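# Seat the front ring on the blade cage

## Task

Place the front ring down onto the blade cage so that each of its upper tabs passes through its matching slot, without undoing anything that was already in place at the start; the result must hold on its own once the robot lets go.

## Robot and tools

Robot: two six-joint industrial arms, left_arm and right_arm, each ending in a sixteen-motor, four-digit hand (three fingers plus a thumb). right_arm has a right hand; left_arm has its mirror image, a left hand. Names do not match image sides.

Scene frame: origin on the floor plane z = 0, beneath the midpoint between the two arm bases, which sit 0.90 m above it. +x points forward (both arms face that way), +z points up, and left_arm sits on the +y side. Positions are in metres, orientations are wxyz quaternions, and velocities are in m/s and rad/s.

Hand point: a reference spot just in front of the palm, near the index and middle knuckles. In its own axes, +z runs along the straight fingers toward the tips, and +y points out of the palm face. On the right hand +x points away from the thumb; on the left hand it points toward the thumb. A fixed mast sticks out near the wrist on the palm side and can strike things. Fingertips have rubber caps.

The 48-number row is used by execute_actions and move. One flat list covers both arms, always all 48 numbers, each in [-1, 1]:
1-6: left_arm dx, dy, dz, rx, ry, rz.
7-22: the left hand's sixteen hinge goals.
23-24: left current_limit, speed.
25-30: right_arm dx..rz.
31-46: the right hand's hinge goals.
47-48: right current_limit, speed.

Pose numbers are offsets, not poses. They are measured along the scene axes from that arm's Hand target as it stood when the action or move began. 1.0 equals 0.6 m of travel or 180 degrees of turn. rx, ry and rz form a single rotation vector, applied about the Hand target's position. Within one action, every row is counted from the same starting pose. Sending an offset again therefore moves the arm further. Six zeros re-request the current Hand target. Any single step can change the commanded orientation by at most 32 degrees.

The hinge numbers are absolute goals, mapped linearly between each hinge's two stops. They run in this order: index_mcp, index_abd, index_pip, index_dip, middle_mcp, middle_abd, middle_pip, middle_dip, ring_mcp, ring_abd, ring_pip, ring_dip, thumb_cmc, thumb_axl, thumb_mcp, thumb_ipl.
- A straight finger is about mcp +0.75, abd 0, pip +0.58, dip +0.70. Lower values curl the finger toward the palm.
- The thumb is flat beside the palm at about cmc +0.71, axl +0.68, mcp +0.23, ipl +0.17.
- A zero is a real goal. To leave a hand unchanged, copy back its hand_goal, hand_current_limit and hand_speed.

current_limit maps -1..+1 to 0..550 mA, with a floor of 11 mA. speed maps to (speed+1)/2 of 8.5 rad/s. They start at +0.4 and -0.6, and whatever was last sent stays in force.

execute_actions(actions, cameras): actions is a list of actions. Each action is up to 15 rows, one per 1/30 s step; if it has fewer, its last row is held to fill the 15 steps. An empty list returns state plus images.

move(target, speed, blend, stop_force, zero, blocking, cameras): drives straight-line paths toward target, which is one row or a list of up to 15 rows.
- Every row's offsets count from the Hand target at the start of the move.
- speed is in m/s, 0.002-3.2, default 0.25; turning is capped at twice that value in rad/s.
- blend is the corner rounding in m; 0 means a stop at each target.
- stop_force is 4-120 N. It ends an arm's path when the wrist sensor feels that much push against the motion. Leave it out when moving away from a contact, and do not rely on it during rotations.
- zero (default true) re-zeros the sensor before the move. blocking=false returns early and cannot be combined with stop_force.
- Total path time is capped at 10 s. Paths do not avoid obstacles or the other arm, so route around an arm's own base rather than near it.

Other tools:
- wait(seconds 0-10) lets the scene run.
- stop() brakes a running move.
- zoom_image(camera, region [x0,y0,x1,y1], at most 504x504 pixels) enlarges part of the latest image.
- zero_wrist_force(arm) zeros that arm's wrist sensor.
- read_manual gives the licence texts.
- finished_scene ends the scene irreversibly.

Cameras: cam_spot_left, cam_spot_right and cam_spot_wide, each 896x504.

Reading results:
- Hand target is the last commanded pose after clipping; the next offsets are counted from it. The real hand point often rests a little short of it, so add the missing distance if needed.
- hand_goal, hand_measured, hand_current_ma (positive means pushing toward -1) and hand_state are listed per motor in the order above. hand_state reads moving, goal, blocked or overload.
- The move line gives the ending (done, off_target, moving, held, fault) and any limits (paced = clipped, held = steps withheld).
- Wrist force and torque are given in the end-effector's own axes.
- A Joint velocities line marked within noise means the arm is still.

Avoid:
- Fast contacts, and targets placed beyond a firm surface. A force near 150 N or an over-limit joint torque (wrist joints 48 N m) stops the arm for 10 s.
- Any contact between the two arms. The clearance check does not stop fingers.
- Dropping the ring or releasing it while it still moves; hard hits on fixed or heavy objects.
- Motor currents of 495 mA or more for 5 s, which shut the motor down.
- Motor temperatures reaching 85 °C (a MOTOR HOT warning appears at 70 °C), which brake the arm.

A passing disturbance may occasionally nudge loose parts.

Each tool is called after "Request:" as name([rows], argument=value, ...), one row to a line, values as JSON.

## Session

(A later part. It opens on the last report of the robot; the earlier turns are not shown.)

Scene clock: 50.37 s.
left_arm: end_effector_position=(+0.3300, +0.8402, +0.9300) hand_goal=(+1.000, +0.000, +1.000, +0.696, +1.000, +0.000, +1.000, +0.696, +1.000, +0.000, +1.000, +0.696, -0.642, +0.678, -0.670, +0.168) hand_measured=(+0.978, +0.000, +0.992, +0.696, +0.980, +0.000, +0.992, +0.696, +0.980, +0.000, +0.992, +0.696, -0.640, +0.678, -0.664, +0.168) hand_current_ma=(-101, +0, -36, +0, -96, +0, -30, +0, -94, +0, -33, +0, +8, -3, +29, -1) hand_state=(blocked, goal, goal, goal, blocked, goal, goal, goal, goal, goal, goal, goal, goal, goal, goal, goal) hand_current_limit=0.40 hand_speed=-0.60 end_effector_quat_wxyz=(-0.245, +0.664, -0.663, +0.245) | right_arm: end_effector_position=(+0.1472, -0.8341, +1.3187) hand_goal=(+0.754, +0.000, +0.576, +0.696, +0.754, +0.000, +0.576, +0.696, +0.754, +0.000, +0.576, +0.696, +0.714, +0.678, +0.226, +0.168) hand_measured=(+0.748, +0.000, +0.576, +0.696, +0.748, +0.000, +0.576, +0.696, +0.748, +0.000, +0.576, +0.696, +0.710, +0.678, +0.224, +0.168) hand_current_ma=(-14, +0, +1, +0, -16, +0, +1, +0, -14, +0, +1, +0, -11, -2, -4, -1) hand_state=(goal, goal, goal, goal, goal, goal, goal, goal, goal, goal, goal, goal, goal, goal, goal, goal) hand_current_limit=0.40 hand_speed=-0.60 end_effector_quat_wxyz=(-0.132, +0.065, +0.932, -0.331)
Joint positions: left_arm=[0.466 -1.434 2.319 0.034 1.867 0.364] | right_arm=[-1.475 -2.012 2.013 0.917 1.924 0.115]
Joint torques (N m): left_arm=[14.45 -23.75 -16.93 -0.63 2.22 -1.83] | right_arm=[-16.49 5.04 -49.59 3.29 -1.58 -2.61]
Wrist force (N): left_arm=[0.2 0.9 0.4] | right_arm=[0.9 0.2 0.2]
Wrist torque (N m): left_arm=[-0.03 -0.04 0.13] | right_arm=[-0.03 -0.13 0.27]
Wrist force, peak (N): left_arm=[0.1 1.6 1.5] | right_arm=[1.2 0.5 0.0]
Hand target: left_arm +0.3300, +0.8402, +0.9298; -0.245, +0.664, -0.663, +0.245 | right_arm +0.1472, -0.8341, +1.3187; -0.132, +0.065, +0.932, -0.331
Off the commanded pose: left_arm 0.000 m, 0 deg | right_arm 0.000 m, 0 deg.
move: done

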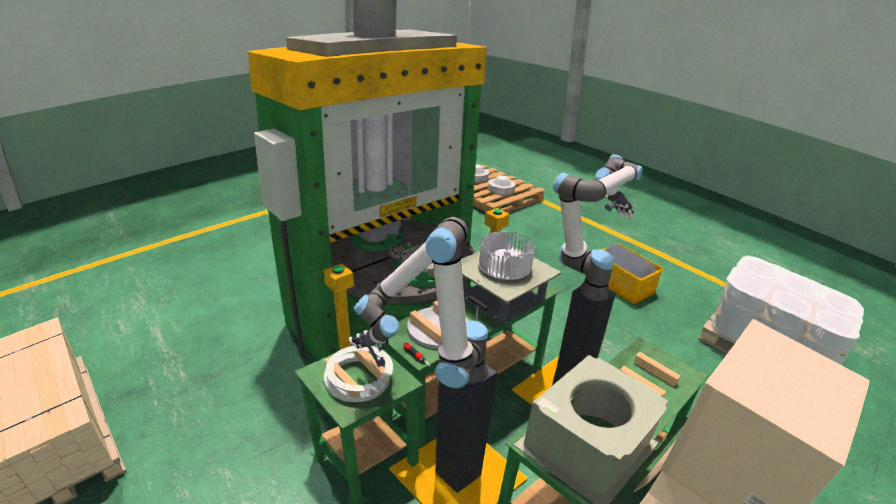

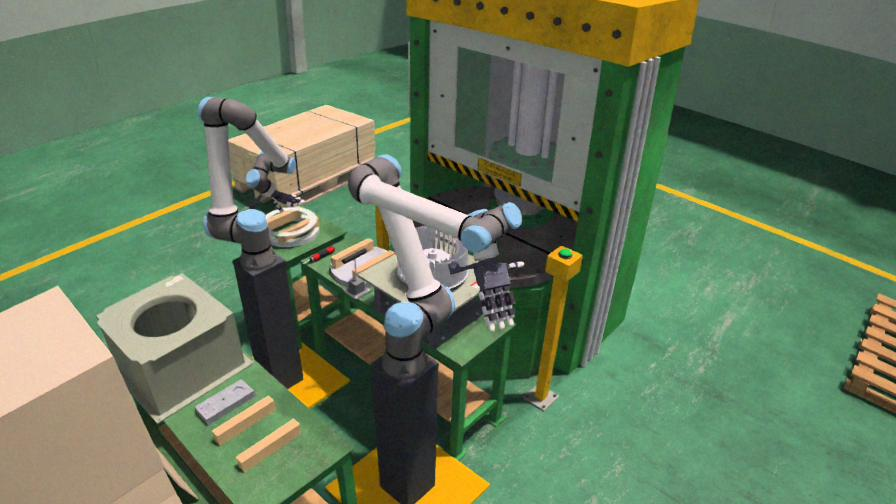

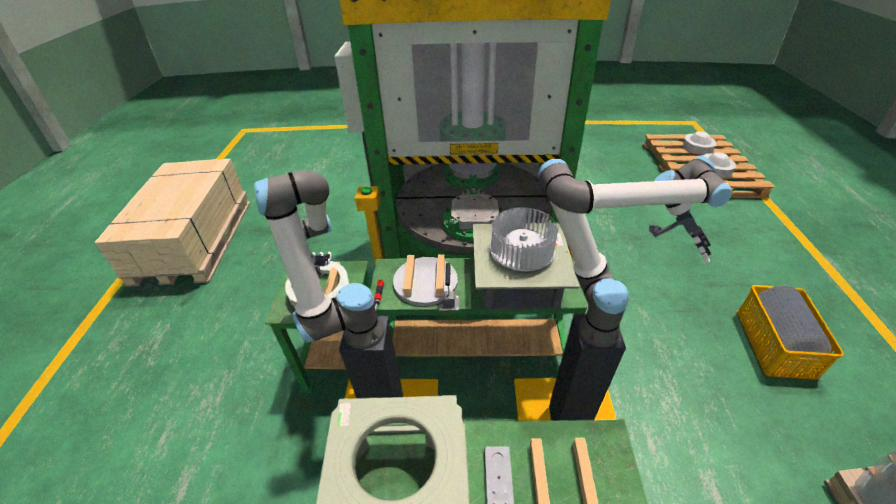

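Request:
move(target=[0.08, 0.072, -0.117, 0,0,0, 1,0,1,0.696,1,0,1,0.696,1,0,1,0.696,-0.643,0.678,-0.67,0.168,0.4,-0.6, 0.0,0,0,0,0,0, 0.754,0,0.576,0.696,0.754,0,0.576,0.696,0.754,0,0.576,0.696,0.714,0.678,0.226,0.168,0.4,-0.6], cameras=["all"])

Request:
zoom_image(camera="cam_spot_left", region=[315, 320, 405, 400])

Request:
zoom_image(camera="cam_spot_right", region=[250, 180, 330, 250])

Request:
zoom_image(camera="cam_spot_wide", region=[275, 240, 355, 320])

Scene clock: 55.57 s.
left_arm: end_effector_position=(+0.3779, +0.8833, +0.8598) hand_goal=(+1.000, +0.000, +1.000, +0.696, +1.000, +0.000, +1.000, +0.696, +1.000, +0.000, +1.000, +0.696, -0.642, +0.678, -0.670, +0.168) hand_measured=(+0.978, +0.000, +0.992, +0.696, +0.980, +0.000, +0.992, +0.696, +0.980, +0.000, +0.992, +0.696, -0.640, +0.678, -0.664, +0.168) hand_current_ma=(-101, +0, -36, +0, -96, +0, -29, +0, -94, +0, -33, +0, +8, -3, +29, -1) hand_state=(blocked, goal, goal, goal, blocked, goal, goal, goal, goal, goal, goal, goal, goal, goal, goal, goal) hand_current_limit=0.40 hand_speed=-0.60 end_effector_quat_wxyz=(-0.245, +0.664, -0.663, +0.245) | right_arm: end_effector_position=(+0.1472, -0.8341, +1.3187) hand_goal=(+0.754, +0.000, +0.576, +0.696, +0.754, +0.000, +0.576, +0.696, +0.754, +0.000, +0.576, +0.696, +0.714, +0.678, +0.226, +0.168) hand_measured=(+0.748, +0.000, +0.576, +0.696, +0.748, +0.000, +0.576, +0.696, +0.748, +0.000, +0.576, +0.696, +0.710, +0.678, +0.224, +0.168) hand_current_ma=(-14, +0, +1, +0, -16, +0, +1, +0, -14, +0, +1, +0, -11, -2, -4, -1) hand_state=(goal, goal, goal, goal, goal, goal, goal, goal, goal, goal, goal, goal, goal, goal, goal, goal) hand_current_limit=0.40 hand_speed=-0.60 end_effector_quat_wxyz=(-0.132, +0.065, +0.932, -0.331)
Joint positions: left_arm=[0.507 -1.222 2.227 -0.076 1.891 0.399] | right_arm=[-1.475 -2.012 2.013 0.917 1.924 0.115]
Joint torques (N m): left_arm=[13.37 -38.98 -28.69 -0.86 2.48 2.42] | right_arm=[-15.31 5.97 -49.99 3.45 -1.64 -2.42]
Wrist force (N): left_arm=[0.1 0.6 0.6] | right_arm=[1.1 0.1 0.3]
Wrist torque (N m): left_arm=[-0.04 -0.04 -0.01] | right_arm=[-0.05 -0.15 0.28]
Wrist force, peak (N): left_arm=[-0.4 1.0 1.7] | right_arm=[1.3 0.2 0.4]
Hand target: left_arm +0.3780, +0.8834, +0.8596; -0.245, +0.664, -0.663, +0.245 | right_arm +0.1472, -0.8341, +1.3187; -0.132, +0.065, +0.932, -0.331
Off the commanded pose: left_arm 0.000 m, 0 deg | right_arm 0.000 m, 0 deg.
move: done

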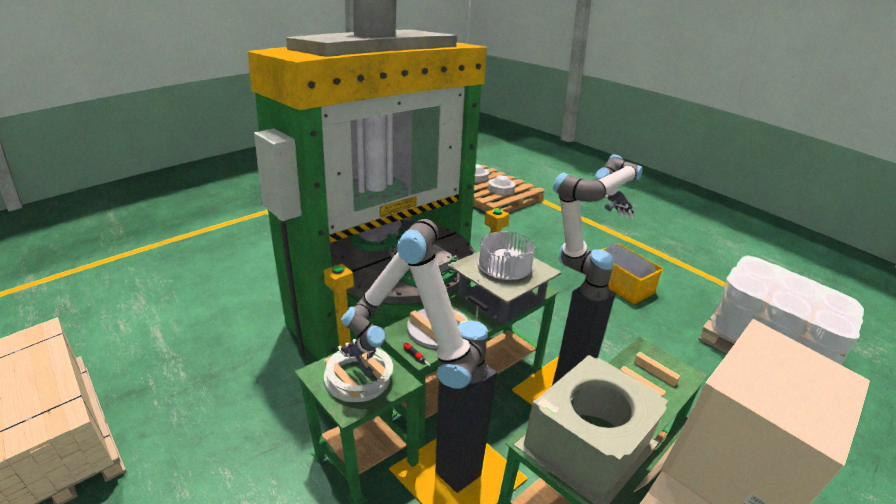

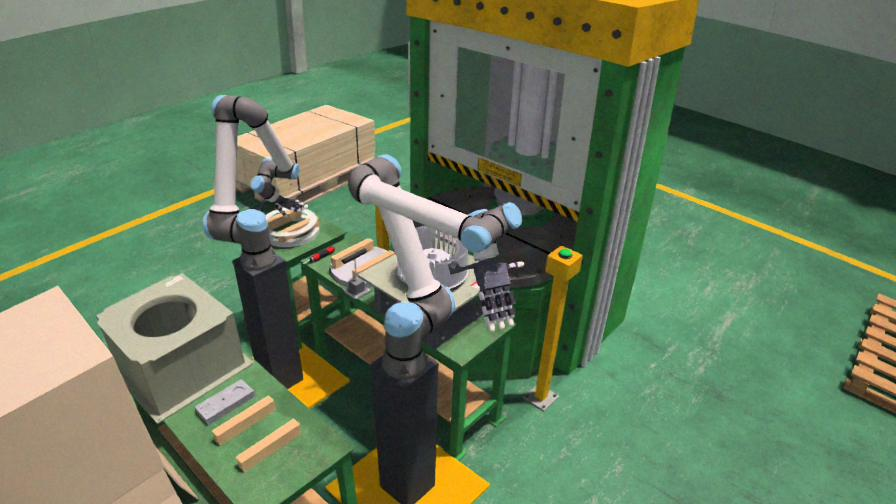

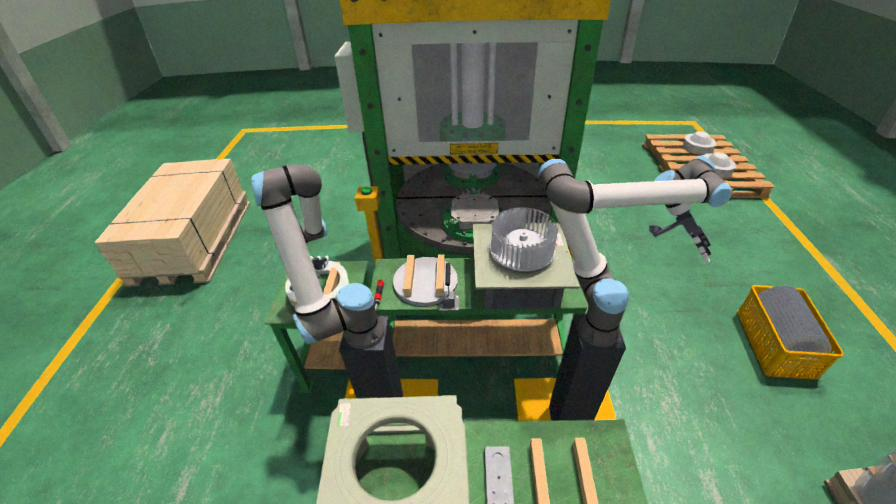

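Scaled by 5.600.

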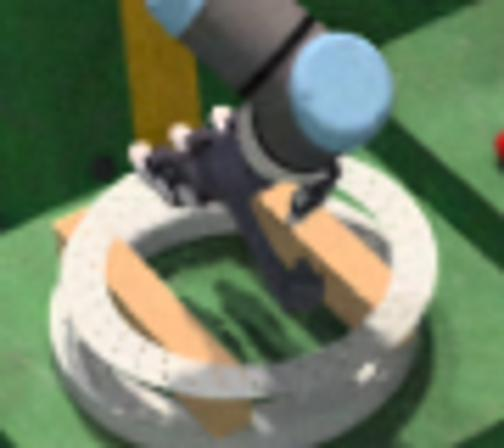

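Scaled by 6.300.

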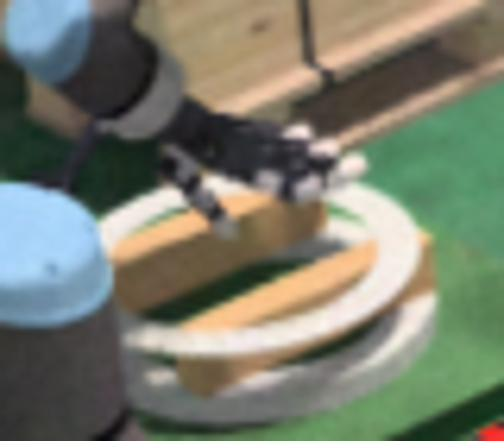

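Scaled by 6.300.

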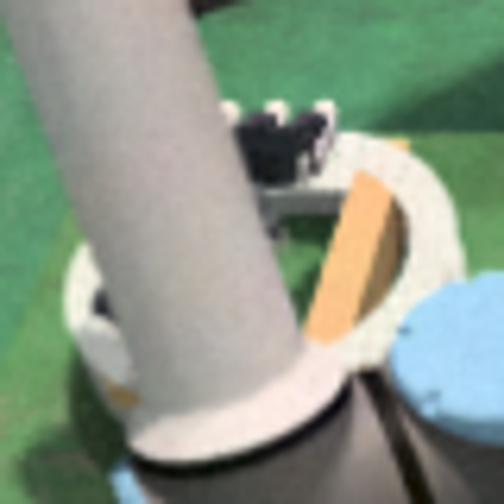

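Request:
move(target=[0, 0.0167, -0.1, 0,0,0, 1,0,1,0.696,1,0,1,0.696,1,0,1,0.696,-0.643,0.678,-0.67,0.168,0.4,-0.6, 0.0,0,0,0,0,0, 0.754,0,0.576,0.696,0.754,0,0.576,0.696,0.754,0,0.576,0.696,0.714,0.678,0.226,0.168,0.4,-0.6], cameras=["all"], speed=0.1)

Request:
zoom_image(camera="cam_spot_left", region=[320, 330, 400, 400])

Request:
zoom_image(camera="cam_spot_right", region=[260, 190, 330, 250])

Request:
zoom_image(camera="cam_spot_wide", region=[280, 245, 355, 315])

Scene clock: 59.90 s.
left_arm: end_effector_position=(+0.3780, +0.8934, +0.7998) hand_goal=(+1.000, +0.000, +1.000, +0.696, +1.000, +0.000, +1.000, +0.696, +1.000, +0.000, +1.000, +0.696, -0.642, +0.678, -0.670, +0.168) hand_measured=(+0.978, +0.000, +0.992, +0.696, +0.980, +0.000, +0.992, +0.696, +0.980, +0.000, +0.992, +0.696, -0.640, +0.678, -0.664, +0.168) hand_current_ma=(-101, +0, -36, +0, -96, +0, -29, +0, -94, +0, -33, +0, +8, -3, +29, -1) hand_state=(blocked, goal, goal, goal, blocked, goal, goal, goal, goal, goal, goal, goal, goal, goal, goal, goal) hand_current_limit=0.40 hand_speed=-0.60 end_effector_quat_wxyz=(-0.245, +0.664, -0.663, +0.245) | right_arm: end_effector_position=(+0.1472, -0.8341, +1.3187) hand_goal=(+0.754, +0.000, +0.576, +0.696, +0.754, +0.000, +0.576, +0.696, +0.754, +0.000, +0.576, +0.696, +0.714, +0.678, +0.226, +0.168) hand_measured=(+0.748, +0.000, +0.576, +0.696, +0.748, +0.000, +0.576, +0.696, +0.748, +0.000, +0.576, +0.696, +0.710, +0.678, +0.224, +0.168) hand_current_ma=(-14, +0, +1, +0, -16, +0, +1, +0, -14, +0, +1, +0, -11, -2, -4, -1) hand_state=(goal, goal, goal, goal, goal, goal, goal, goal, goal, goal, goal, goal, goal, goal, goal, goal) hand_current_limit=0.40 hand_speed=-0.60 end_effector_quat_wxyz=(-0.132, +0.065, +0.932, -0.331)
Joint positions: left_arm=[0.527 -1.105 2.224 -0.185 1.903 0.416] | right_arm=[-1.475 -2.012 2.013 0.917 1.924 0.115]
Joint torques (N m): left_arm=[10.44 -44.64 -24.42 -1.13 2.44 2.34] | right_arm=[-15.79 6.84 -49.89 3.35 -1.33 -2.5]
Wrist force (N): left_arm=[-0.2 1.0 0.7] | right_arm=[0.9 0.3 -0.1]
Wrist torque (N m): left_arm=[-0.01 0.00 -0.06] | right_arm=[0.01 -0.13 0.27]
Wrist force, peak (N): left_arm=[-0.2 1.5 1.1] | right_arm=[1.2 0.3 0.4]
Hand target: left_arm +0.3780, +0.8934, +0.7996; -0.245, +0.664, -0.663, +0.245 | right_arm +0.1472, -0.8341, +1.3187; -0.132, +0.065, +0.932, -0.331
Off the commanded pose: left_arm 0.000 m, 0 deg | right_arm 0.000 m, 0 deg.
move: done

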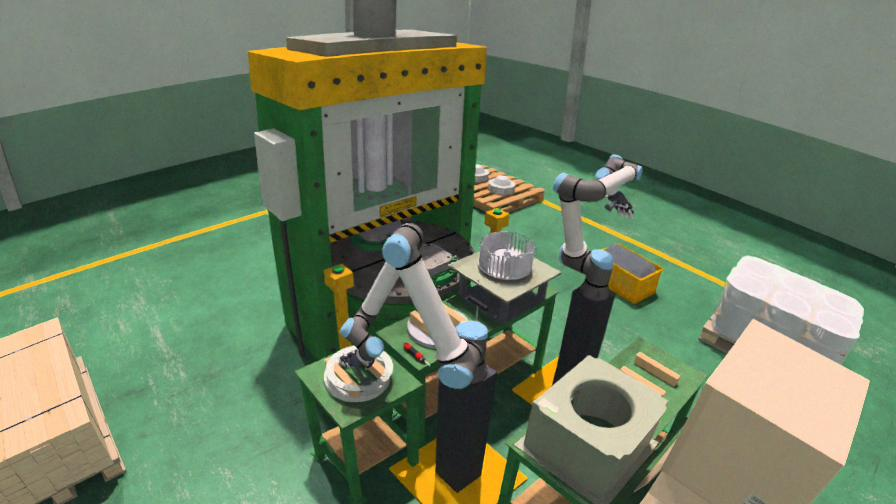

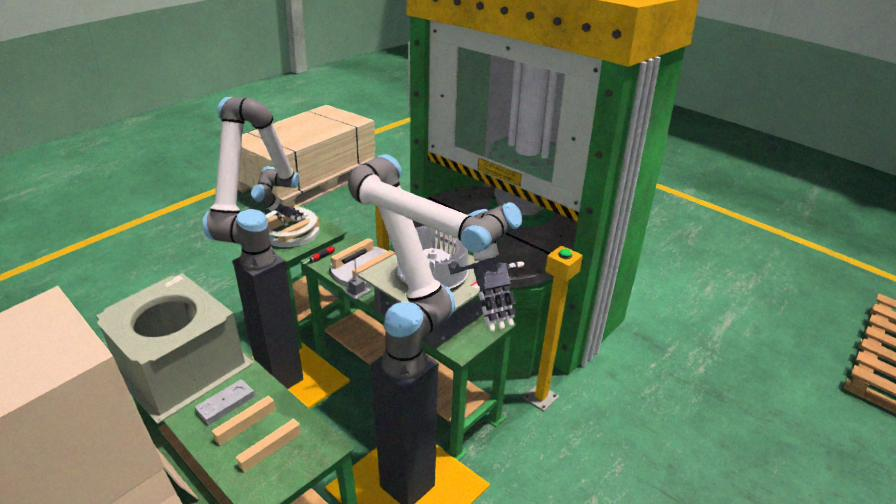

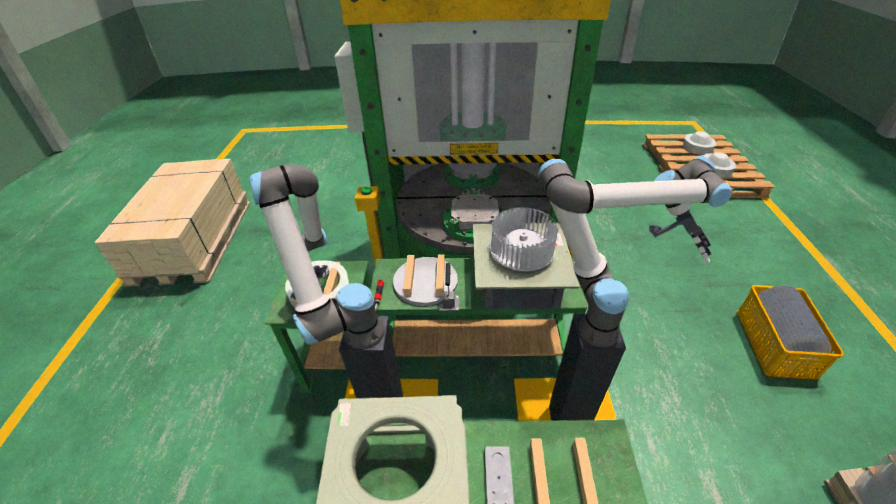

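Scaled by 6.300.

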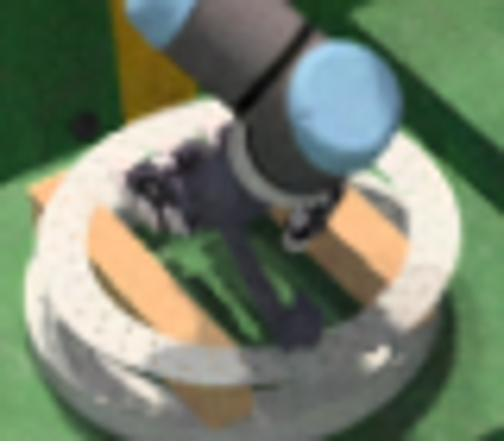

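Scaled by 7.200.

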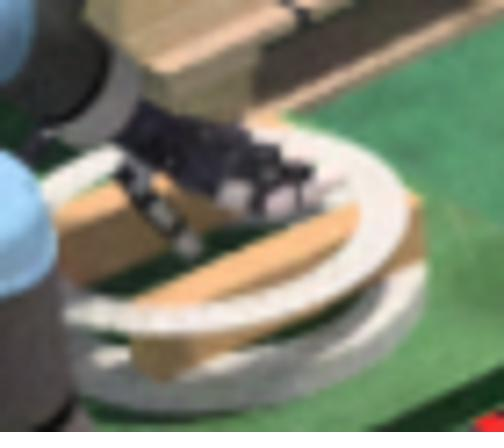

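Scaled by 6.720.

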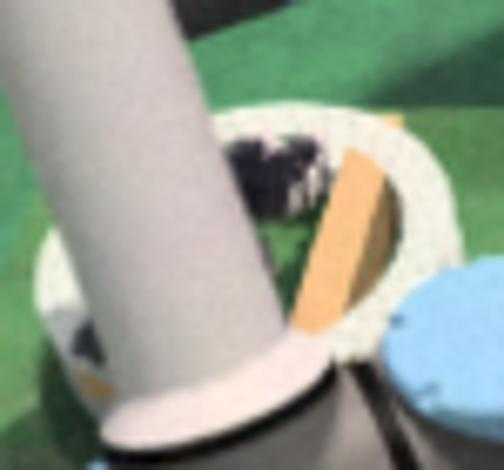

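Request:
move(target=[0, 0.0108, 0, 0,0,0, 1,-0.06,1,0.696,1,0,1,0.696,1,0.06,1,0.696,-0.643,0.678,-0.67,0.168,0.4,-0.6, 0.0,0,0,0,0,0, 0.754,0,0.576,0.696,0.754,0,0.576,0.696,0.754,0,0.576,0.696,0.714,0.678,0.226,0.168,0.4,-0.6], speed=0.1)

Request:
move(target=[0, 0, -0.091, 0,0,0, 1,-0.06,1,0.696,1,0,1,0.696,1,0.06,1,0.696,-0.643,0.678,-0.67,0.168,0.4,-0.6, 0.0,0,0,0,0,0, 0.754,0,0.576,0.696,0.754,0,0.576,0.696,0.754,0,0.576,0.696,0.714,0.678,0.226,0.168,0.4,-0.6], cameras=["all"], speed=0.03, stop_force=6)

Request:
zoom_image(camera="cam_spot_left", region=[320, 330, 400, 400])

Request:
zoom_image(camera="cam_spot_right", region=[260, 190, 330, 250])

Request:
zoom_image(camera="cam_spot_wide", region=[280, 245, 355, 315])

Scene clock: 62.53 s.
left_arm: end_effector_position=(+0.3780, +0.8997, +0.7996) hand_goal=(+1.000, -0.060, +1.000, +0.696, +1.000, +0.000, +1.000, +0.696, +1.000, +0.060, +1.000, +0.696, -0.642, +0.678, -0.670, +0.168) hand_measured=(+0.978, -0.056, +0.992, +0.696, +0.980, +0.000, +0.992, +0.696, +0.980, +0.056, +0.992, +0.696, -0.640, +0.678, -0.664, +0.168) hand_current_ma=(-101, +12, -36, +0, -96, +0, -29, +0, -94, -12, -33, +0, +8, -3, +29, -1) hand_state=(blocked, goal, goal, goal, blocked, goal, goal, goal, goal, goal, goal, goal, goal, goal, goal, goal) hand_current_limit=0.40 hand_speed=-0.60 end_effector_quat_wxyz=(-0.245, +0.664, -0.663, +0.245) | right_arm: end_effector_position=(+0.1472, -0.8341, +1.3187) hand_goal=(+0.754, +0.000, +0.576, +0.696, +0.754, +0.000, +0.576, +0.696, +0.754, +0.000, +0.576, +0.696, +0.714, +0.678, +0.226, +0.168) hand_measured=(+0.748, +0.000, +0.576, +0.696, +0.748, +0.000, +0.576, +0.696, +0.748, +0.000, +0.576, +0.696, +0.710, +0.678, +0.224, +0.168) hand_current_ma=(-14, +0, +1, +0, -16, +0, +1, +0, -14, +0, +1, +0, -11, -2, -4, -1) hand_state=(goal, goal, goal, goal, goal, goal, goal, goal, goal, goal, goal, goal, goal, goal, goal, goal) hand_current_limit=0.40 hand_speed=-0.60 end_effector_quat_wxyz=(-0.132, +0.065, +0.932, -0.331)
Joint positions: left_arm=[0.54 -1.099 2.213 -0.177 1.911 0.427] | right_arm=[-1.475 -2.012 2.013 0.917 1.924 0.115]
Joint torques (N m): left_arm=[14.35 -40.31 -24.41 4.36 2.51 2.29] | right_arm=[-15.67 5.61 -50.16 3.45 -1.58 -2.31]
Wrist force (N): left_arm=[-0.3 1.0 1.0] | right_arm=[0.9 0.3 0.1]
Wrist torque (N m): left_arm=[-0.03 0.02 -0.06] | right_arm=[-0.02 -0.13 0.27]
Wrist force, peak (N): left_arm=[-0.3 1.3 1.2] | right_arm=[1.3 0.1 -0.1]
Hand target: left_arm +0.3780, +0.8999, +0.7996; -0.245, +0.664, -0.663, +0.245 | right_arm +0.1472, -0.8341, +1.3187; -0.132, +0.065, +0.932, -0.331
Off the commanded pose: left_arm 0.000 m, 0 deg | right_arm 0.000 m, 0 deg.
move: done

Scene clock: 65.40 s.
left_arm: end_effector_position=(+0.3779, +0.8998, +0.7541) hand_goal=(+1.000, -0.060, +1.000, +0.696, +1.000, +0.000, +1.000, +0.696, +1.000, +0.060, +1.000, +0.696, -0.642, +0.678, -0.670, +0.168) hand_measured=(+0.978, -0.056, +0.992, +0.696, +0.980, +0.000, +0.994, +0.696, +0.992, +0.064, +1.000, +0.698, -0.640, +0.678, -0.664, +0.168) hand_current_ma=(-100, +12, -36, +0, -95, +0, -29, +0, -34, +11, +0, +9, +8, -3, +29, -1) hand_state=(blocked, goal, goal, goal, blocked, goal, goal, goal, goal, goal, goal, goal, goal, goal, goal, goal) hand_current_limit=0.40 hand_speed=-0.60 end_effector_quat_wxyz=(-0.245, +0.664, -0.663, +0.245) | right_arm: end_effector_position=(+0.1472, -0.8341, +1.3187) hand_goal=(+0.754, +0.000, +0.576, +0.696, +0.754, +0.000, +0.576, +0.696, +0.754, +0.000, +0.576, +0.696, +0.714, +0.678, +0.226, +0.168) hand_measured=(+0.748, +0.000, +0.576, +0.696, +0.748, +0.000, +0.576, +0.696, +0.748, +0.000, +0.576, +0.696, +0.710, +0.678, +0.224, +0.168) hand_current_ma=(-14, +0, +1, +0, -16, +0, +1, +0, -14, +0, +1, +0, -11, -2, -4, -1) hand_state=(goal, goal, goal, goal, goal, goal, goal, goal, goal, goal, goal, goal, goal, goal, goal, goal) hand_current_limit=0.40 hand_speed=-0.60 end_effector_quat_wxyz=(-0.132, +0.065, +0.932, -0.331)
Joint positions: left_arm=[0.54 -1.013 2.215 -0.263 1.911 0.427] | right_arm=[-1.475 -2.012 2.013 0.917 1.924 0.115]
Joint torques (N m): left_arm=[0.85 -74.72 -4.14 4.56 2 -0.69] | right_arm=[-14.42 6.36 -49.86 3.23 -1.22 -2.63]
Wrist force (N): left_arm=[-0.5 0.6 0.7] | right_arm=[1.0 0.5 0.2]
Wrist torque (N m): left_arm=[-0.04 0.04 -0.06] | right_arm=[0.02 -0.14 0.28]
Wrist force, peak (N): left_arm=[-2.1 -3.1 -12.6] | right_arm=[1.2 0.4 0.0]
Hand target: left_arm +0.3779, +0.8998, +0.7541; -0.245, +0.664, -0.663, +0.245 (not the last commanded pose) | right_arm +0.1472, -0.8341, +1.3187; -0.132, +0.065, +0.932, -0.331
Off the commanded pose: left_arm 0.009 m, 0 deg | right_arm 0.000 m, 0 deg.
move: contact (left_arm)

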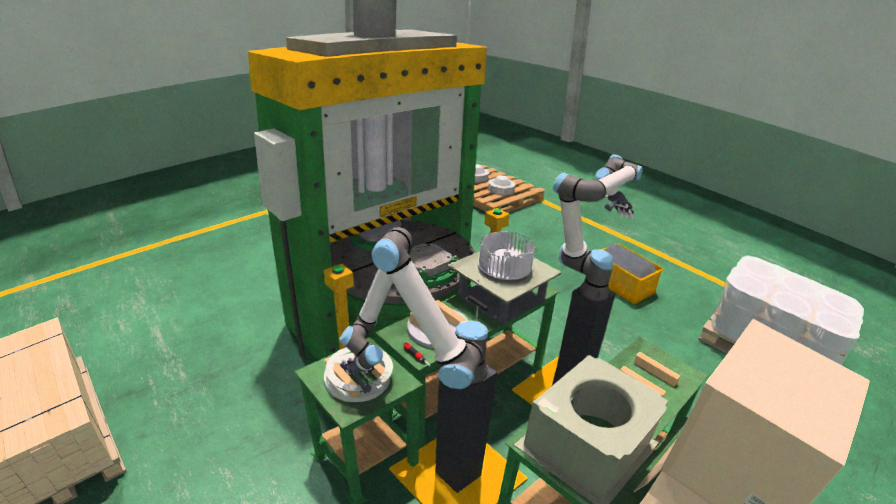

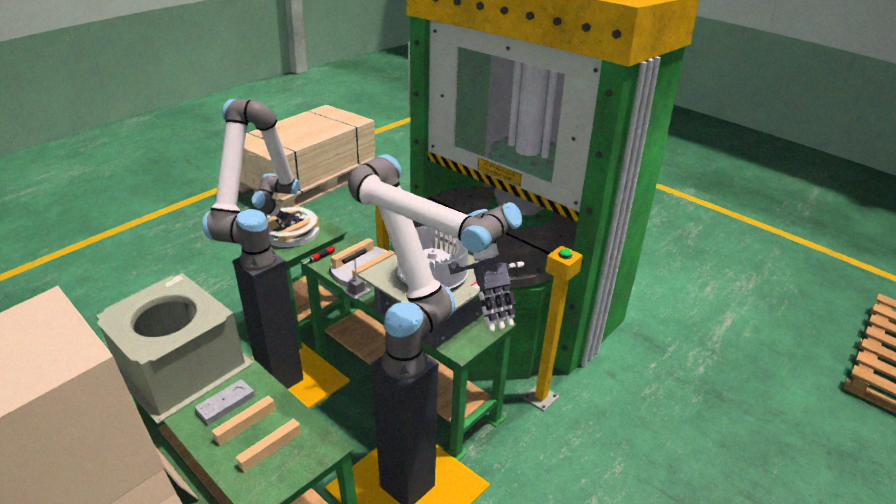

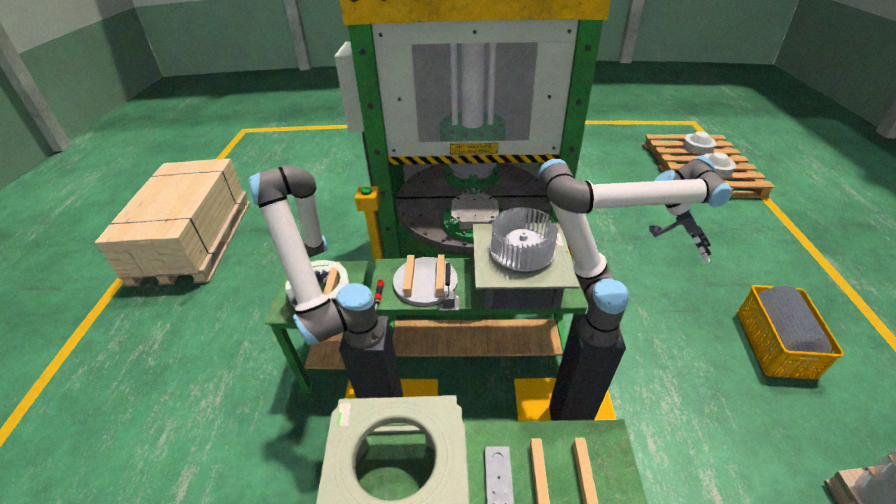

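Scaled by 6.300.

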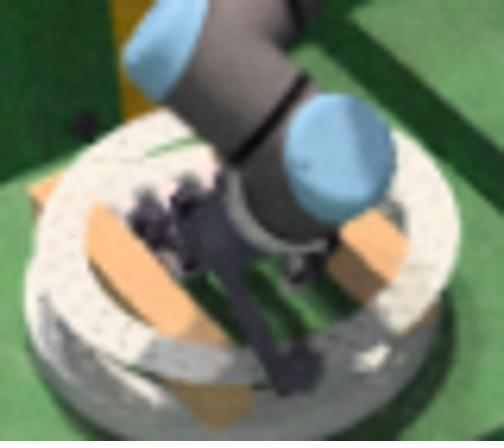

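Scaled by 7.200.

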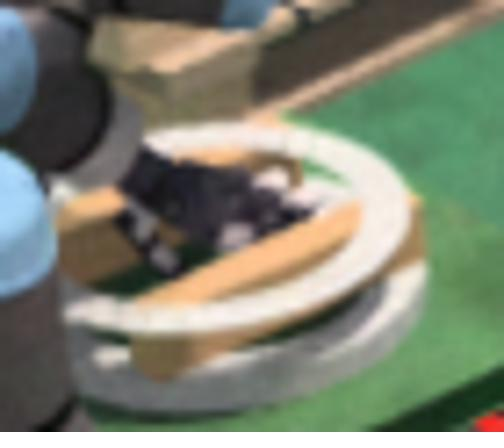

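Scaled by 6.720.

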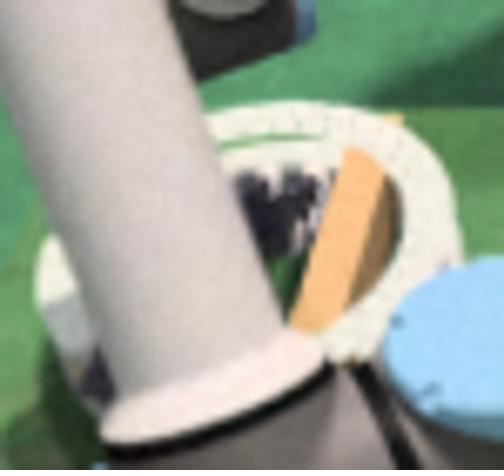

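Request:
move(target=[0, 0, 0.04, 0,0,0, 1,-0.13,1,0.696,1,0,1,0.696,1,0.13,1,0.696,-0.643,0.678,-0.67,0.168,0.4,-0.6, 0.0,0,0,0,0,0, 0.754,0,0.576,0.696,0.754,0,0.576,0.696,0.754,0,0.576,0.696,0.714,0.678,0.226,0.168,0.4,-0.6], speed=0.1)

Request:
move(target=[0, -0.009, 0, 0,0,0, 1,-0.13,1,0.696,1,0,1,0.696,1,0.13,1,0.696,-0.643,0.678,-0.67,0.168,0.4,-0.6, 0.0,0,0,0,0,0, 0.754,0,0.576,0.696,0.754,0,0.576,0.696,0.754,0,0.576,0.696,0.714,0.678,0.226,0.168,0.4,-0.6], speed=0.1)

Request:
move(target=[0, 0, -0.06, 0,0,0, 1,-0.13,1,0.696,1,0,1,0.696,1,0.13,1,0.696,-0.643,0.678,-0.67,0.168,0.4,-0.6, 0.0,0,0,0,0,0, 0.754,0,0.576,0.696,0.754,0,0.576,0.696,0.754,0,0.576,0.696,0.714,0.678,0.226,0.168,0.4,-0.6], cameras=["cam_spot_wide", "cam_spot_left"], speed=0.03, stop_force=5)

Request:
zoom_image(camera="cam_spot_left", region=[325, 340, 385, 390])

Request:
zoom_image(camera="cam_spot_wide", region=[300, 255, 350, 300])

Scene clock: 67.40 s.
left_arm: end_effector_position=(+0.3778, +0.8998, +0.7778) hand_goal=(+1.000, -0.130, +1.000, +0.696, +1.000, +0.000, +1.000, +0.696, +1.000, +0.130, +1.000, +0.696, -0.642, +0.678, -0.670, +0.168) hand_measured=(+0.978, -0.126, +0.992, +0.696, +0.980, +0.000, +0.994, +0.696, +0.992, +0.126, +1.000, +0.698, -0.640, +0.678, -0.664, +0.168) hand_current_ma=(-100, +14, -36, +0, -95, +0, -29, +0, -34, -14, +0, +9, +8, -3, +29, -1) hand_state=(blocked, goal, goal, goal, blocked, goal, goal, goal, goal, goal, goal, goal, goal, goal, goal, goal) hand_current_limit=0.40 hand_speed=-0.60 end_effector_quat_wxyz=(-0.245, +0.664, -0.663, +0.245) | right_arm: end_effector_position=(+0.1472, -0.8341, +1.3187) hand_goal=(+0.754, +0.000, +0.576, +0.696, +0.754, +0.000, +0.576, +0.696, +0.754, +0.000, +0.576, +0.696, +0.714, +0.678, +0.226, +0.168) hand_measured=(+0.748, +0.000, +0.576, +0.696, +0.748, +0.000, +0.576, +0.696, +0.748, +0.000, +0.576, +0.696, +0.710, +0.678, +0.224, +0.168) hand_current_ma=(-14, +0, +1, +0, -16, +0, +1, +0, -14, +0, +1, +0, -11, -2, -4, -1) hand_state=(goal, goal, goal, goal, goal, goal, goal, goal, goal, goal, goal, goal, goal, goal, goal, goal) hand_current_limit=0.40 hand_speed=-0.60 end_effector_quat_wxyz=(-0.132, +0.065, +0.932, -0.331)
Joint positions: left_arm=[0.54 -1.058 2.215 -0.218 1.911 0.427] | right_arm=[-1.475 -2.012 2.013 0.917 1.924 0.115]
Joint torques (N m): left_arm=[-13.25 -72.67 -22.83 4.29 2.4 0.23] | right_arm=[-17.7 7.29 -49.82 3.03 -1.43 -2.32]
Wrist force (N): left_arm=[-0.4 1.0 0.5] | right_arm=[1.1 0.3 0.0]
Wrist torque (N m): left_arm=[0.04 0.01 -0.08] | right_arm=[0.00 -0.16 0.29]
Wrist force, peak (N): left_arm=[-0.6 1.2 1.1] | right_arm=[1.2 0.1 0.1]
Hand target: left_arm +0.3779, +0.8998, +0.7781; -0.245, +0.664, -0.663, +0.245 | right_arm +0.1472, -0.8341, +1.3187; -0.132, +0.065, +0.932, -0.331
Off the commanded pose: left_arm 0.000 m, 0 deg | right_arm 0.000 m, 0 deg.
move: done

Scene clock: 68.17 s.
left_arm: end_effector_position=(+0.3779, +0.8946, +0.7781) hand_goal=(+1.000, -0.130, +1.000, +0.696, +1.000, +0.000, +1.000, +0.696, +1.000, +0.130, +1.000, +0.696, -0.642, +0.678, -0.670, +0.168) hand_measured=(+0.978, -0.126, +0.992, +0.696, +0.980, +0.000, +0.994, +0.696, +0.992, +0.126, +1.000, +0.698, -0.640, +0.678, -0.664, +0.168) hand_current_ma=(-100, +13, -36, +0, -95, +0, -29, +0, -34, -14, +0, +9, +8, -3, +29, -1) hand_state=(blocked, goal, goal, goal, blocked, goal, goal, goal, goal, goal, goal, goal, goal, goal, goal, goal) hand_current_limit=0.40 hand_speed=-0.60 end_effector_quat_wxyz=(-0.245, +0.664, -0.663, +0.245) | right_arm: end_effector_position=(+0.1472, -0.8341, +1.3187) hand_goal=(+0.754, +0.000, +0.576, +0.696, +0.754, +0.000, +0.576, +0.696, +0.754, +0.000, +0.576, +0.696, +0.714, +0.678, +0.226, +0.168) hand_measured=(+0.748, +0.000, +0.576, +0.696, +0.748, +0.000, +0.576, +0.696, +0.748, +0.000, +0.576, +0.696, +0.710, +0.678, +0.224, +0.168) hand_current_ma=(-14, +0, +1, +0, -16, +0, +1, +0, -14, +0, +1, +0, -11, -2, -4, -1) hand_state=(goal, goal, goal, goal, goal, goal, goal, goal, goal, goal, goal, goal, goal, goal, goal, goal) hand_current_limit=0.40 hand_speed=-0.60 end_effector_quat_wxyz=(-0.132, +0.065, +0.932, -0.331)
Joint positions: left_arm=[0.53 -1.063 2.224 -0.225 1.905 0.418] | right_arm=[-1.475 -2.012 2.013 0.917 1.924 0.115]
Joint torques (N m): left_arm=[-9.74 -75.52 -6.45 0.02 -1.52 -1.97] | right_arm=[-15.84 5.84 -50.42 3.3 -1.55 -2.28]
Wrist force (N): left_arm=[-0.4 0.3 0.6] | right_arm=[1.0 0.2 0.0]
Wrist torque (N m): left_arm=[-0.08 0.00 0.07] | right_arm=[-0.02 -0.13 0.27]
Wrist force, peak (N): left_arm=[-0.5 0.9 1.0] | right_arm=[1.1 0.5 0.1]
Hand target: left_arm +0.3779, +0.8944, +0.7781; -0.245, +0.664, -0.663, +0.245 | right_arm +0.1472, -0.8341, +1.3187; -0.132, +0.065, +0.932, -0.331
Off the commanded pose: left_arm 0.000 m, 0 deg | right_arm 0.000 m, 0 deg.
move: done

Scene clock: 70.33 s.
left_arm: end_effector_position=(+0.3777, +0.8943, +0.7546) hand_goal=(+1.000, -0.130, +1.000, +0.696, +1.000, +0.000, +1.000, +0.696, +1.000, +0.130, +1.000, +0.696, -0.642, +0.678, -0.670, +0.168) hand_measured=(+0.980, -0.126, +0.992, +0.696, +0.980, +0.000, +0.994, +0.696, +0.992, +0.126, +1.000, +0.698, -0.640, +0.678, -0.664, +0.168) hand_current_ma=(-99, +13, -35, +0, -95, +0, -29, +0, -36, -13, +0, +9, +8, -3, +29, -1) hand_state=(blocked, goal, goal, goal, blocked, goal, goal, goal, goal, goal, goal, goal, goal, goal, goal, goal) hand_current_limit=0.40 hand_speed=-0.60 end_effector_quat_wxyz=(-0.245, +0.664, -0.663, +0.245) | right_arm: end_effector_position=(+0.1472, -0.8341, +1.3187) hand_goal=(+0.754, +0.000, +0.576, +0.696, +0.754, +0.000, +0.576, +0.696, +0.754, +0.000, +0.576, +0.696, +0.714, +0.678, +0.226, +0.168) hand_measured=(+0.748, +0.000, +0.576, +0.696, +0.748, +0.000, +0.576, +0.696, +0.748, +0.000, +0.576, +0.696, +0.710, +0.678, +0.224, +0.168) hand_current_ma=(-14, +0, +1, +0, -16, +0, +1, +0, -14, +0, +1, +0, -11, -2, -4, -1) hand_state=(goal, goal, goal, goal, goal, goal, goal, goal, goal, goal, goal, goal, goal, goal, goal, goal) hand_current_limit=0.40 hand_speed=-0.60 end_effector_quat_wxyz=(-0.132, +0.065, +0.932, -0.331)
Joint positions: left_arm=[0.53 -1.018 2.224 -0.27 1.905 0.418] | right_arm=[-1.475 -2.012 2.013 0.917 1.924 0.115]
Joint torques (N m): left_arm=[-7.39 -73.21 -3.96 4.1 2.4 -1.64] | right_arm=[-15.57 5.36 -50.3 3.27 -1.36 -2.32]
Wrist force (N): left_arm=[-0.4 0.9 0.3] | right_arm=[0.9 0.2 0.3]
Wrist torque (N m): left_arm=[0.02 0.01 0.08] | right_arm=[-0.04 -0.13 0.27]
Wrist force, peak (N): left_arm=[-4.0 -2.0 -15.0] | right_arm=[1.2 0.6 0.3]
Hand target: left_arm +0.3777, +0.8943, +0.7546; -0.245, +0.664, -0.663, +0.245 (not the last commanded pose) | right_arm +0.1472, -0.8341, +1.3187; -0.132, +0.065, +0.932, -0.331
Off the commanded pose: left_arm 0.013 m, 0 deg | right_arm 0.000 m, 0 deg.
move: contact (left_arm)
Images, in order (width x height): cam_spot_left 896x504, cam_spot_wide 896x504.

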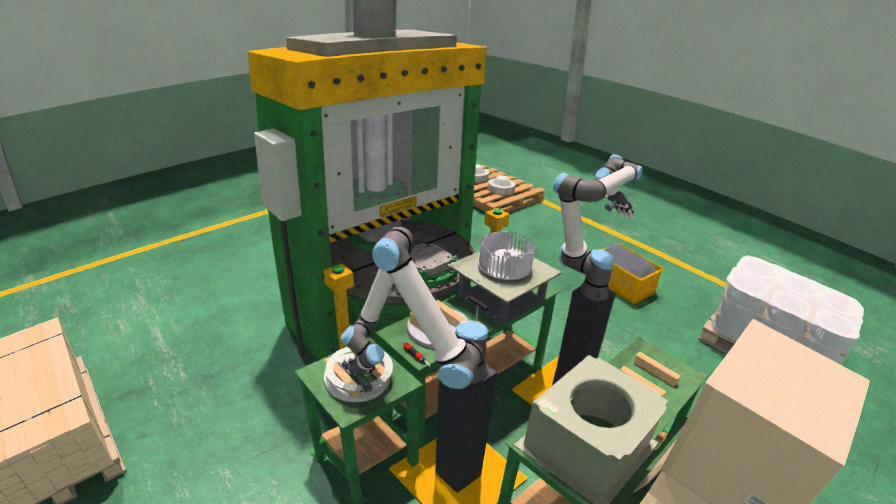

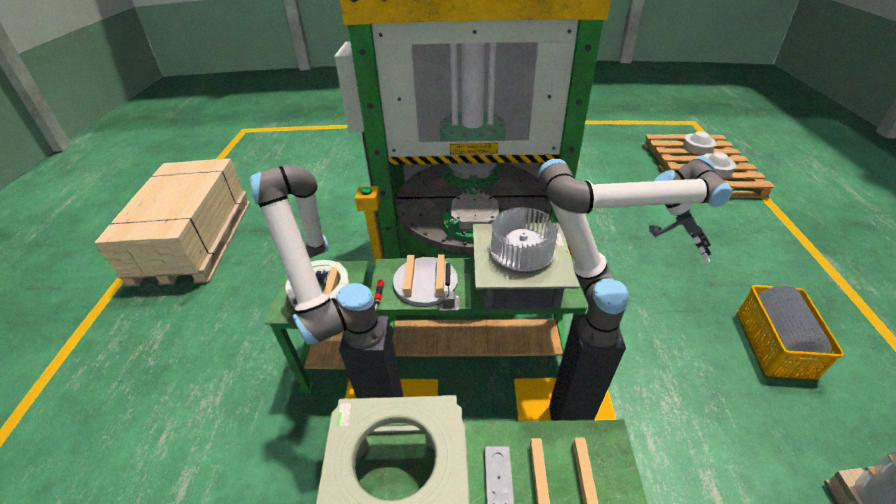

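Scaled by 8.400.

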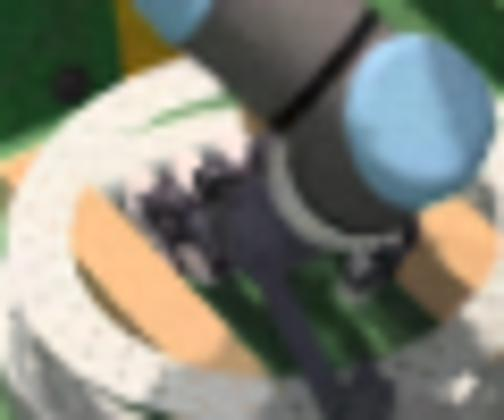

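Scaled by 10.080.

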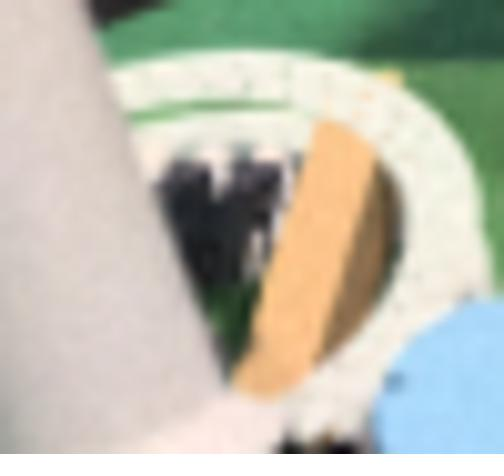

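Request:
move([
  [-0.02, 0, 0.1, 0,0,0, 1,-0.13,1,0.696,1,0,1,0.696,1,0.13,1,0.696,-0.643,0.678,-0.67,0.168,0.4,-0.6, 0.0,0,0,0,0,0, 0.754,0,0.576,0.696,0.754,0,0.576,0.696,0.754,0,0.576,0.696,0.714,0.678,0.226,0.168,0.4,-0.6],
  [-0.02, 0, 0.65, 0,0,0, 1,-0.13,1,0.696,1,0,1,0.696,1,0.13,1,0.696,-0.643,0.678,-0.67,0.168,0.4,-0.6, 0.0,0,0,0,0,0, 0.754,0,0.576,0.696,0.754,0,0.576,0.696,0.754,0,0.576,0.696,0.714,0.678,0.226,0.168,0.4,-0.6],
], speed=[0.08, 0.25], blend=[0.02, 0])

Request:
move(target=[0.15, 0.34, 0.1, -0.2148,-0.2148,-0.4657, 1,0,1,0.696,1,0,1,0.696,1,0,1,0.696,-0.643,0.678,-0.67,0.168,0.4,-0.6, 0.3,0.5,0.2,0,0,0, 0.754,0,0.576,0.696,0.754,0,0.576,0.696,0.754,0,0.576,0.696,0.714,0.678,0.226,0.168,0.4,-0.6], cameras=["all"])

Scene clock: 78.73 s.
left_arm: end_effector_position=(+0.3657, +0.8943, +1.1444) hand_goal=(+1.000, -0.130, +1.000, +0.696, +1.000, +0.000, +1.000, +0.696, +1.000, +0.130, +1.000, +0.696, -0.642, +0.678, -0.670, +0.168) hand_measured=(+0.980, -0.126, +0.992, +0.696, +0.980, +0.000, +0.994, +0.696, +0.992, +0.126, +1.000, +0.698, -0.640, +0.678, -0.664, +0.168) hand_current_ma=(-99, +13, -35, +0, -95, +0, -29, +0, -36, -13, +0, +9, +8, -3, +29, -1) hand_state=(blocked, goal, goal, goal, blocked, goal, goal, goal, goal, goal, goal, goal, goal, goal, goal, goal) hand_current_limit=0.40 hand_speed=-0.60 end_effector_quat_wxyz=(-0.245, +0.664, -0.663, +0.245) | right_arm: end_effector_position=(+0.1472, -0.8341, +1.3187) hand_goal=(+0.754, +0.000, +0.576, +0.696, +0.754, +0.000, +0.576, +0.696, +0.754, +0.000, +0.576, +0.696, +0.714, +0.678, +0.226, +0.168) hand_measured=(+0.748, +0.000, +0.576, +0.696, +0.748, +0.000, +0.576, +0.696, +0.748, +0.000, +0.576, +0.696, +0.710, +0.678, +0.224, +0.168) hand_current_ma=(-14, +0, +1, +0, -16, +0, +1, +0, -14, +0, +1, +0, -11, -2, -4, -1) hand_state=(goal, goal, goal, goal, goal, goal, goal, goal, goal, goal, goal, goal, goal, goal, goal, goal) hand_current_limit=0.40 hand_speed=-0.60 end_effector_quat_wxyz=(-0.132, +0.065, +0.932, -0.331)
Joint positions: left_arm=[0.544 -1.575 2 0.515 1.913 0.43] | right_arm=[-1.475 -2.012 2.013 0.917 1.924 0.115]
Joint torques (N m): left_arm=[-14.07 -50.53 -43.75 4.56 -1.02 2.08] | right_arm=[-15.4 4.46 -49.83 3.08 -1.32 -2.48]
Wrist force (N): left_arm=[-0.4 0.7 0.7] | right_arm=[1.0 0.1 0.2]
Wrist torque (N m): left_arm=[0.00 0.06 -0.05] | right_arm=[-0.05 -0.15 0.28]
Wrist force, peak (N): left_arm=[-0.6 2.0 1.0] | right_arm=[1.3 0.4 0.3]
Hand target: left_arm +0.3657, +0.8943, +1.1446; -0.245, +0.664, -0.663, +0.245 | right_arm +0.1472, -0.8341, +1.3187; -0.132, +0.065, +0.932, -0.331
Off the commanded pose: left_arm 0.000 m, 0 deg | right_arm 0.000 m, 0 deg.
move: done

Scene clock: 81.43 s.
left_arm: end_effector_position=(+0.4081, +0.9870, +1.1717) hand_goal=(+1.000, +0.000, +1.000, +0.696, +1.000, +0.000, +1.000, +0.696, +1.000, +0.000, +1.000, +0.696, -0.642, +0.678, -0.670, +0.168) hand_measured=(+0.980, -0.004, +0.992, +0.696, +0.980, +0.000, +0.994, +0.696, +0.992, +0.002, +1.000, +0.698, -0.640, +0.678, -0.664, +0.168) hand_current_ma=(-94, -11, -32, +0, -90, +0, -26, +0, -40, +7, -1, +9, +4, -3, +29, -1) hand_state=(goal, goal, goal, goal, goal, goal, goal, goal, goal, goal, goal, goal, goal, goal, goal, goal) hand_current_limit=0.40 hand_speed=-0.60 end_effector_quat_wxyz=(+0.161, -0.415, +0.746, -0.496) | right_arm: end_effector_position=(+0.2423, -0.6756, +1.3821) hand_goal=(+0.754, +0.000, +0.576, +0.696, +0.754, +0.000, +0.576, +0.696, +0.754, +0.000, +0.576, +0.696, +0.714, +0.678, +0.226, +0.168) hand_measured=(+0.748, +0.000, +0.576, +0.696, +0.748, +0.000, +0.576, +0.696, +0.748, +0.000, +0.576, +0.696, +0.710, +0.678, +0.224, +0.168) hand_current_ma=(-14, +0, +1, +0, -16, +0, +1, +0, -14, +0, +1, +0, -11, -2, -4, -1) hand_state=(goal, goal, goal, goal, goal, goal, goal, goal, goal, goal, goal, goal, goal, goal, goal, goal) hand_current_limit=0.40 hand_speed=-0.60 end_effector_quat_wxyz=(-0.132, +0.065, +0.932, -0.331)
Joint positions: left_arm=[0.834 -1.13 1.647 1.076 2.667 1.403] | right_arm=[-0.773 -1.942 1.932 1.304 2.255 0.839]
Joint torques (N m): left_arm=[-12.84 -81.3 -24.63 1.6 -0.61 -1.87] | right_arm=[13.17 5.92 -48.42 5.03 4.13 3.51]
Wrist force (N): left_arm=[0.0 0.8 0.1] | right_arm=[0.5 0.5 -0.5]
Wrist torque (N m): left_arm=[-0.02 0.12 0.03] | right_arm=[0.11 -0.08 -0.15]
Wrist force, peak (N): left_arm=[-3.4 0.7 -1.3] | right_arm=[1.3 0.4 0.6]
Hand target: left_arm +0.4081, +0.9870, +1.1717; +0.161, -0.415, +0.746, -0.496 (not the last commanded pose) | right_arm +0.2423, -0.6756, +1.3821; -0.132, +0.065, +0.932, -0.331 (not the last commanded pose)
Off the commanded pose: left_arm 0.126 m, 57 deg | right_arm 0.174 m, 0 deg.
move: held (left_arm; a check stopped the path), off_target (right_arm; braked when a check withheld steps of left_arm); limits=held
pose unreachable (left arm): on one or more control steps of this call, first in action 0 (counted from 0), this arm could not follow its commanded pose, so it was not sent that pose on those steps. It may still have moved: this result reports where it is.
cause: moving toward the commanded pose would bring two parts of the arm too close to each other (joints 4 (wrist 1) to 6 (wrist 3) lie between them).

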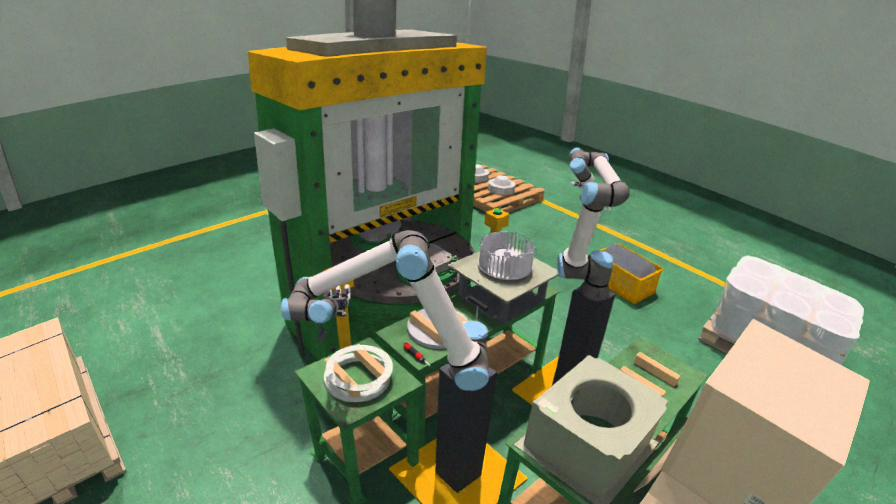

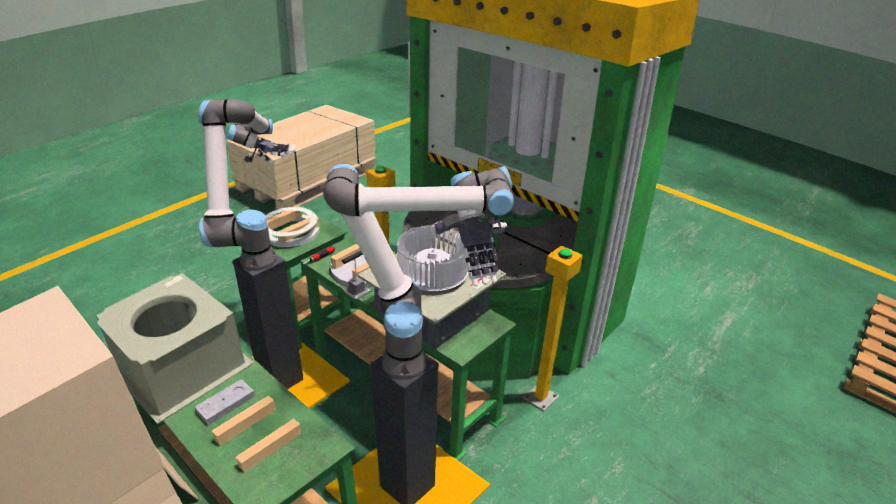

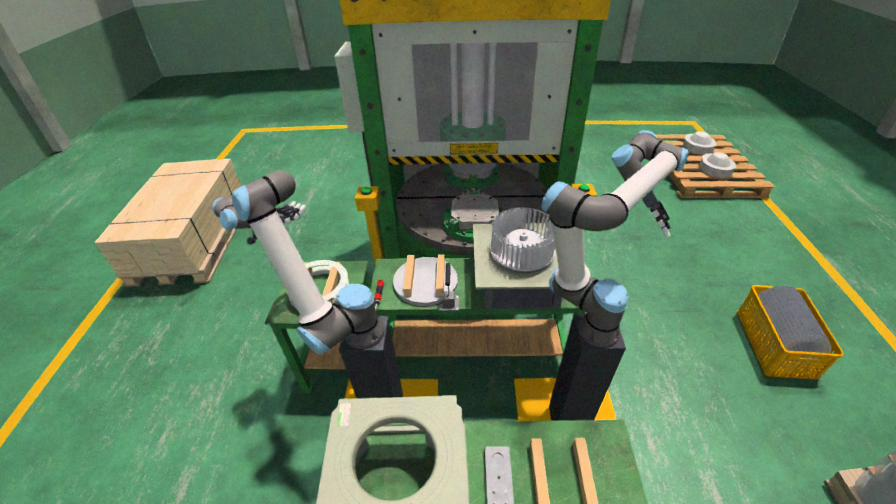

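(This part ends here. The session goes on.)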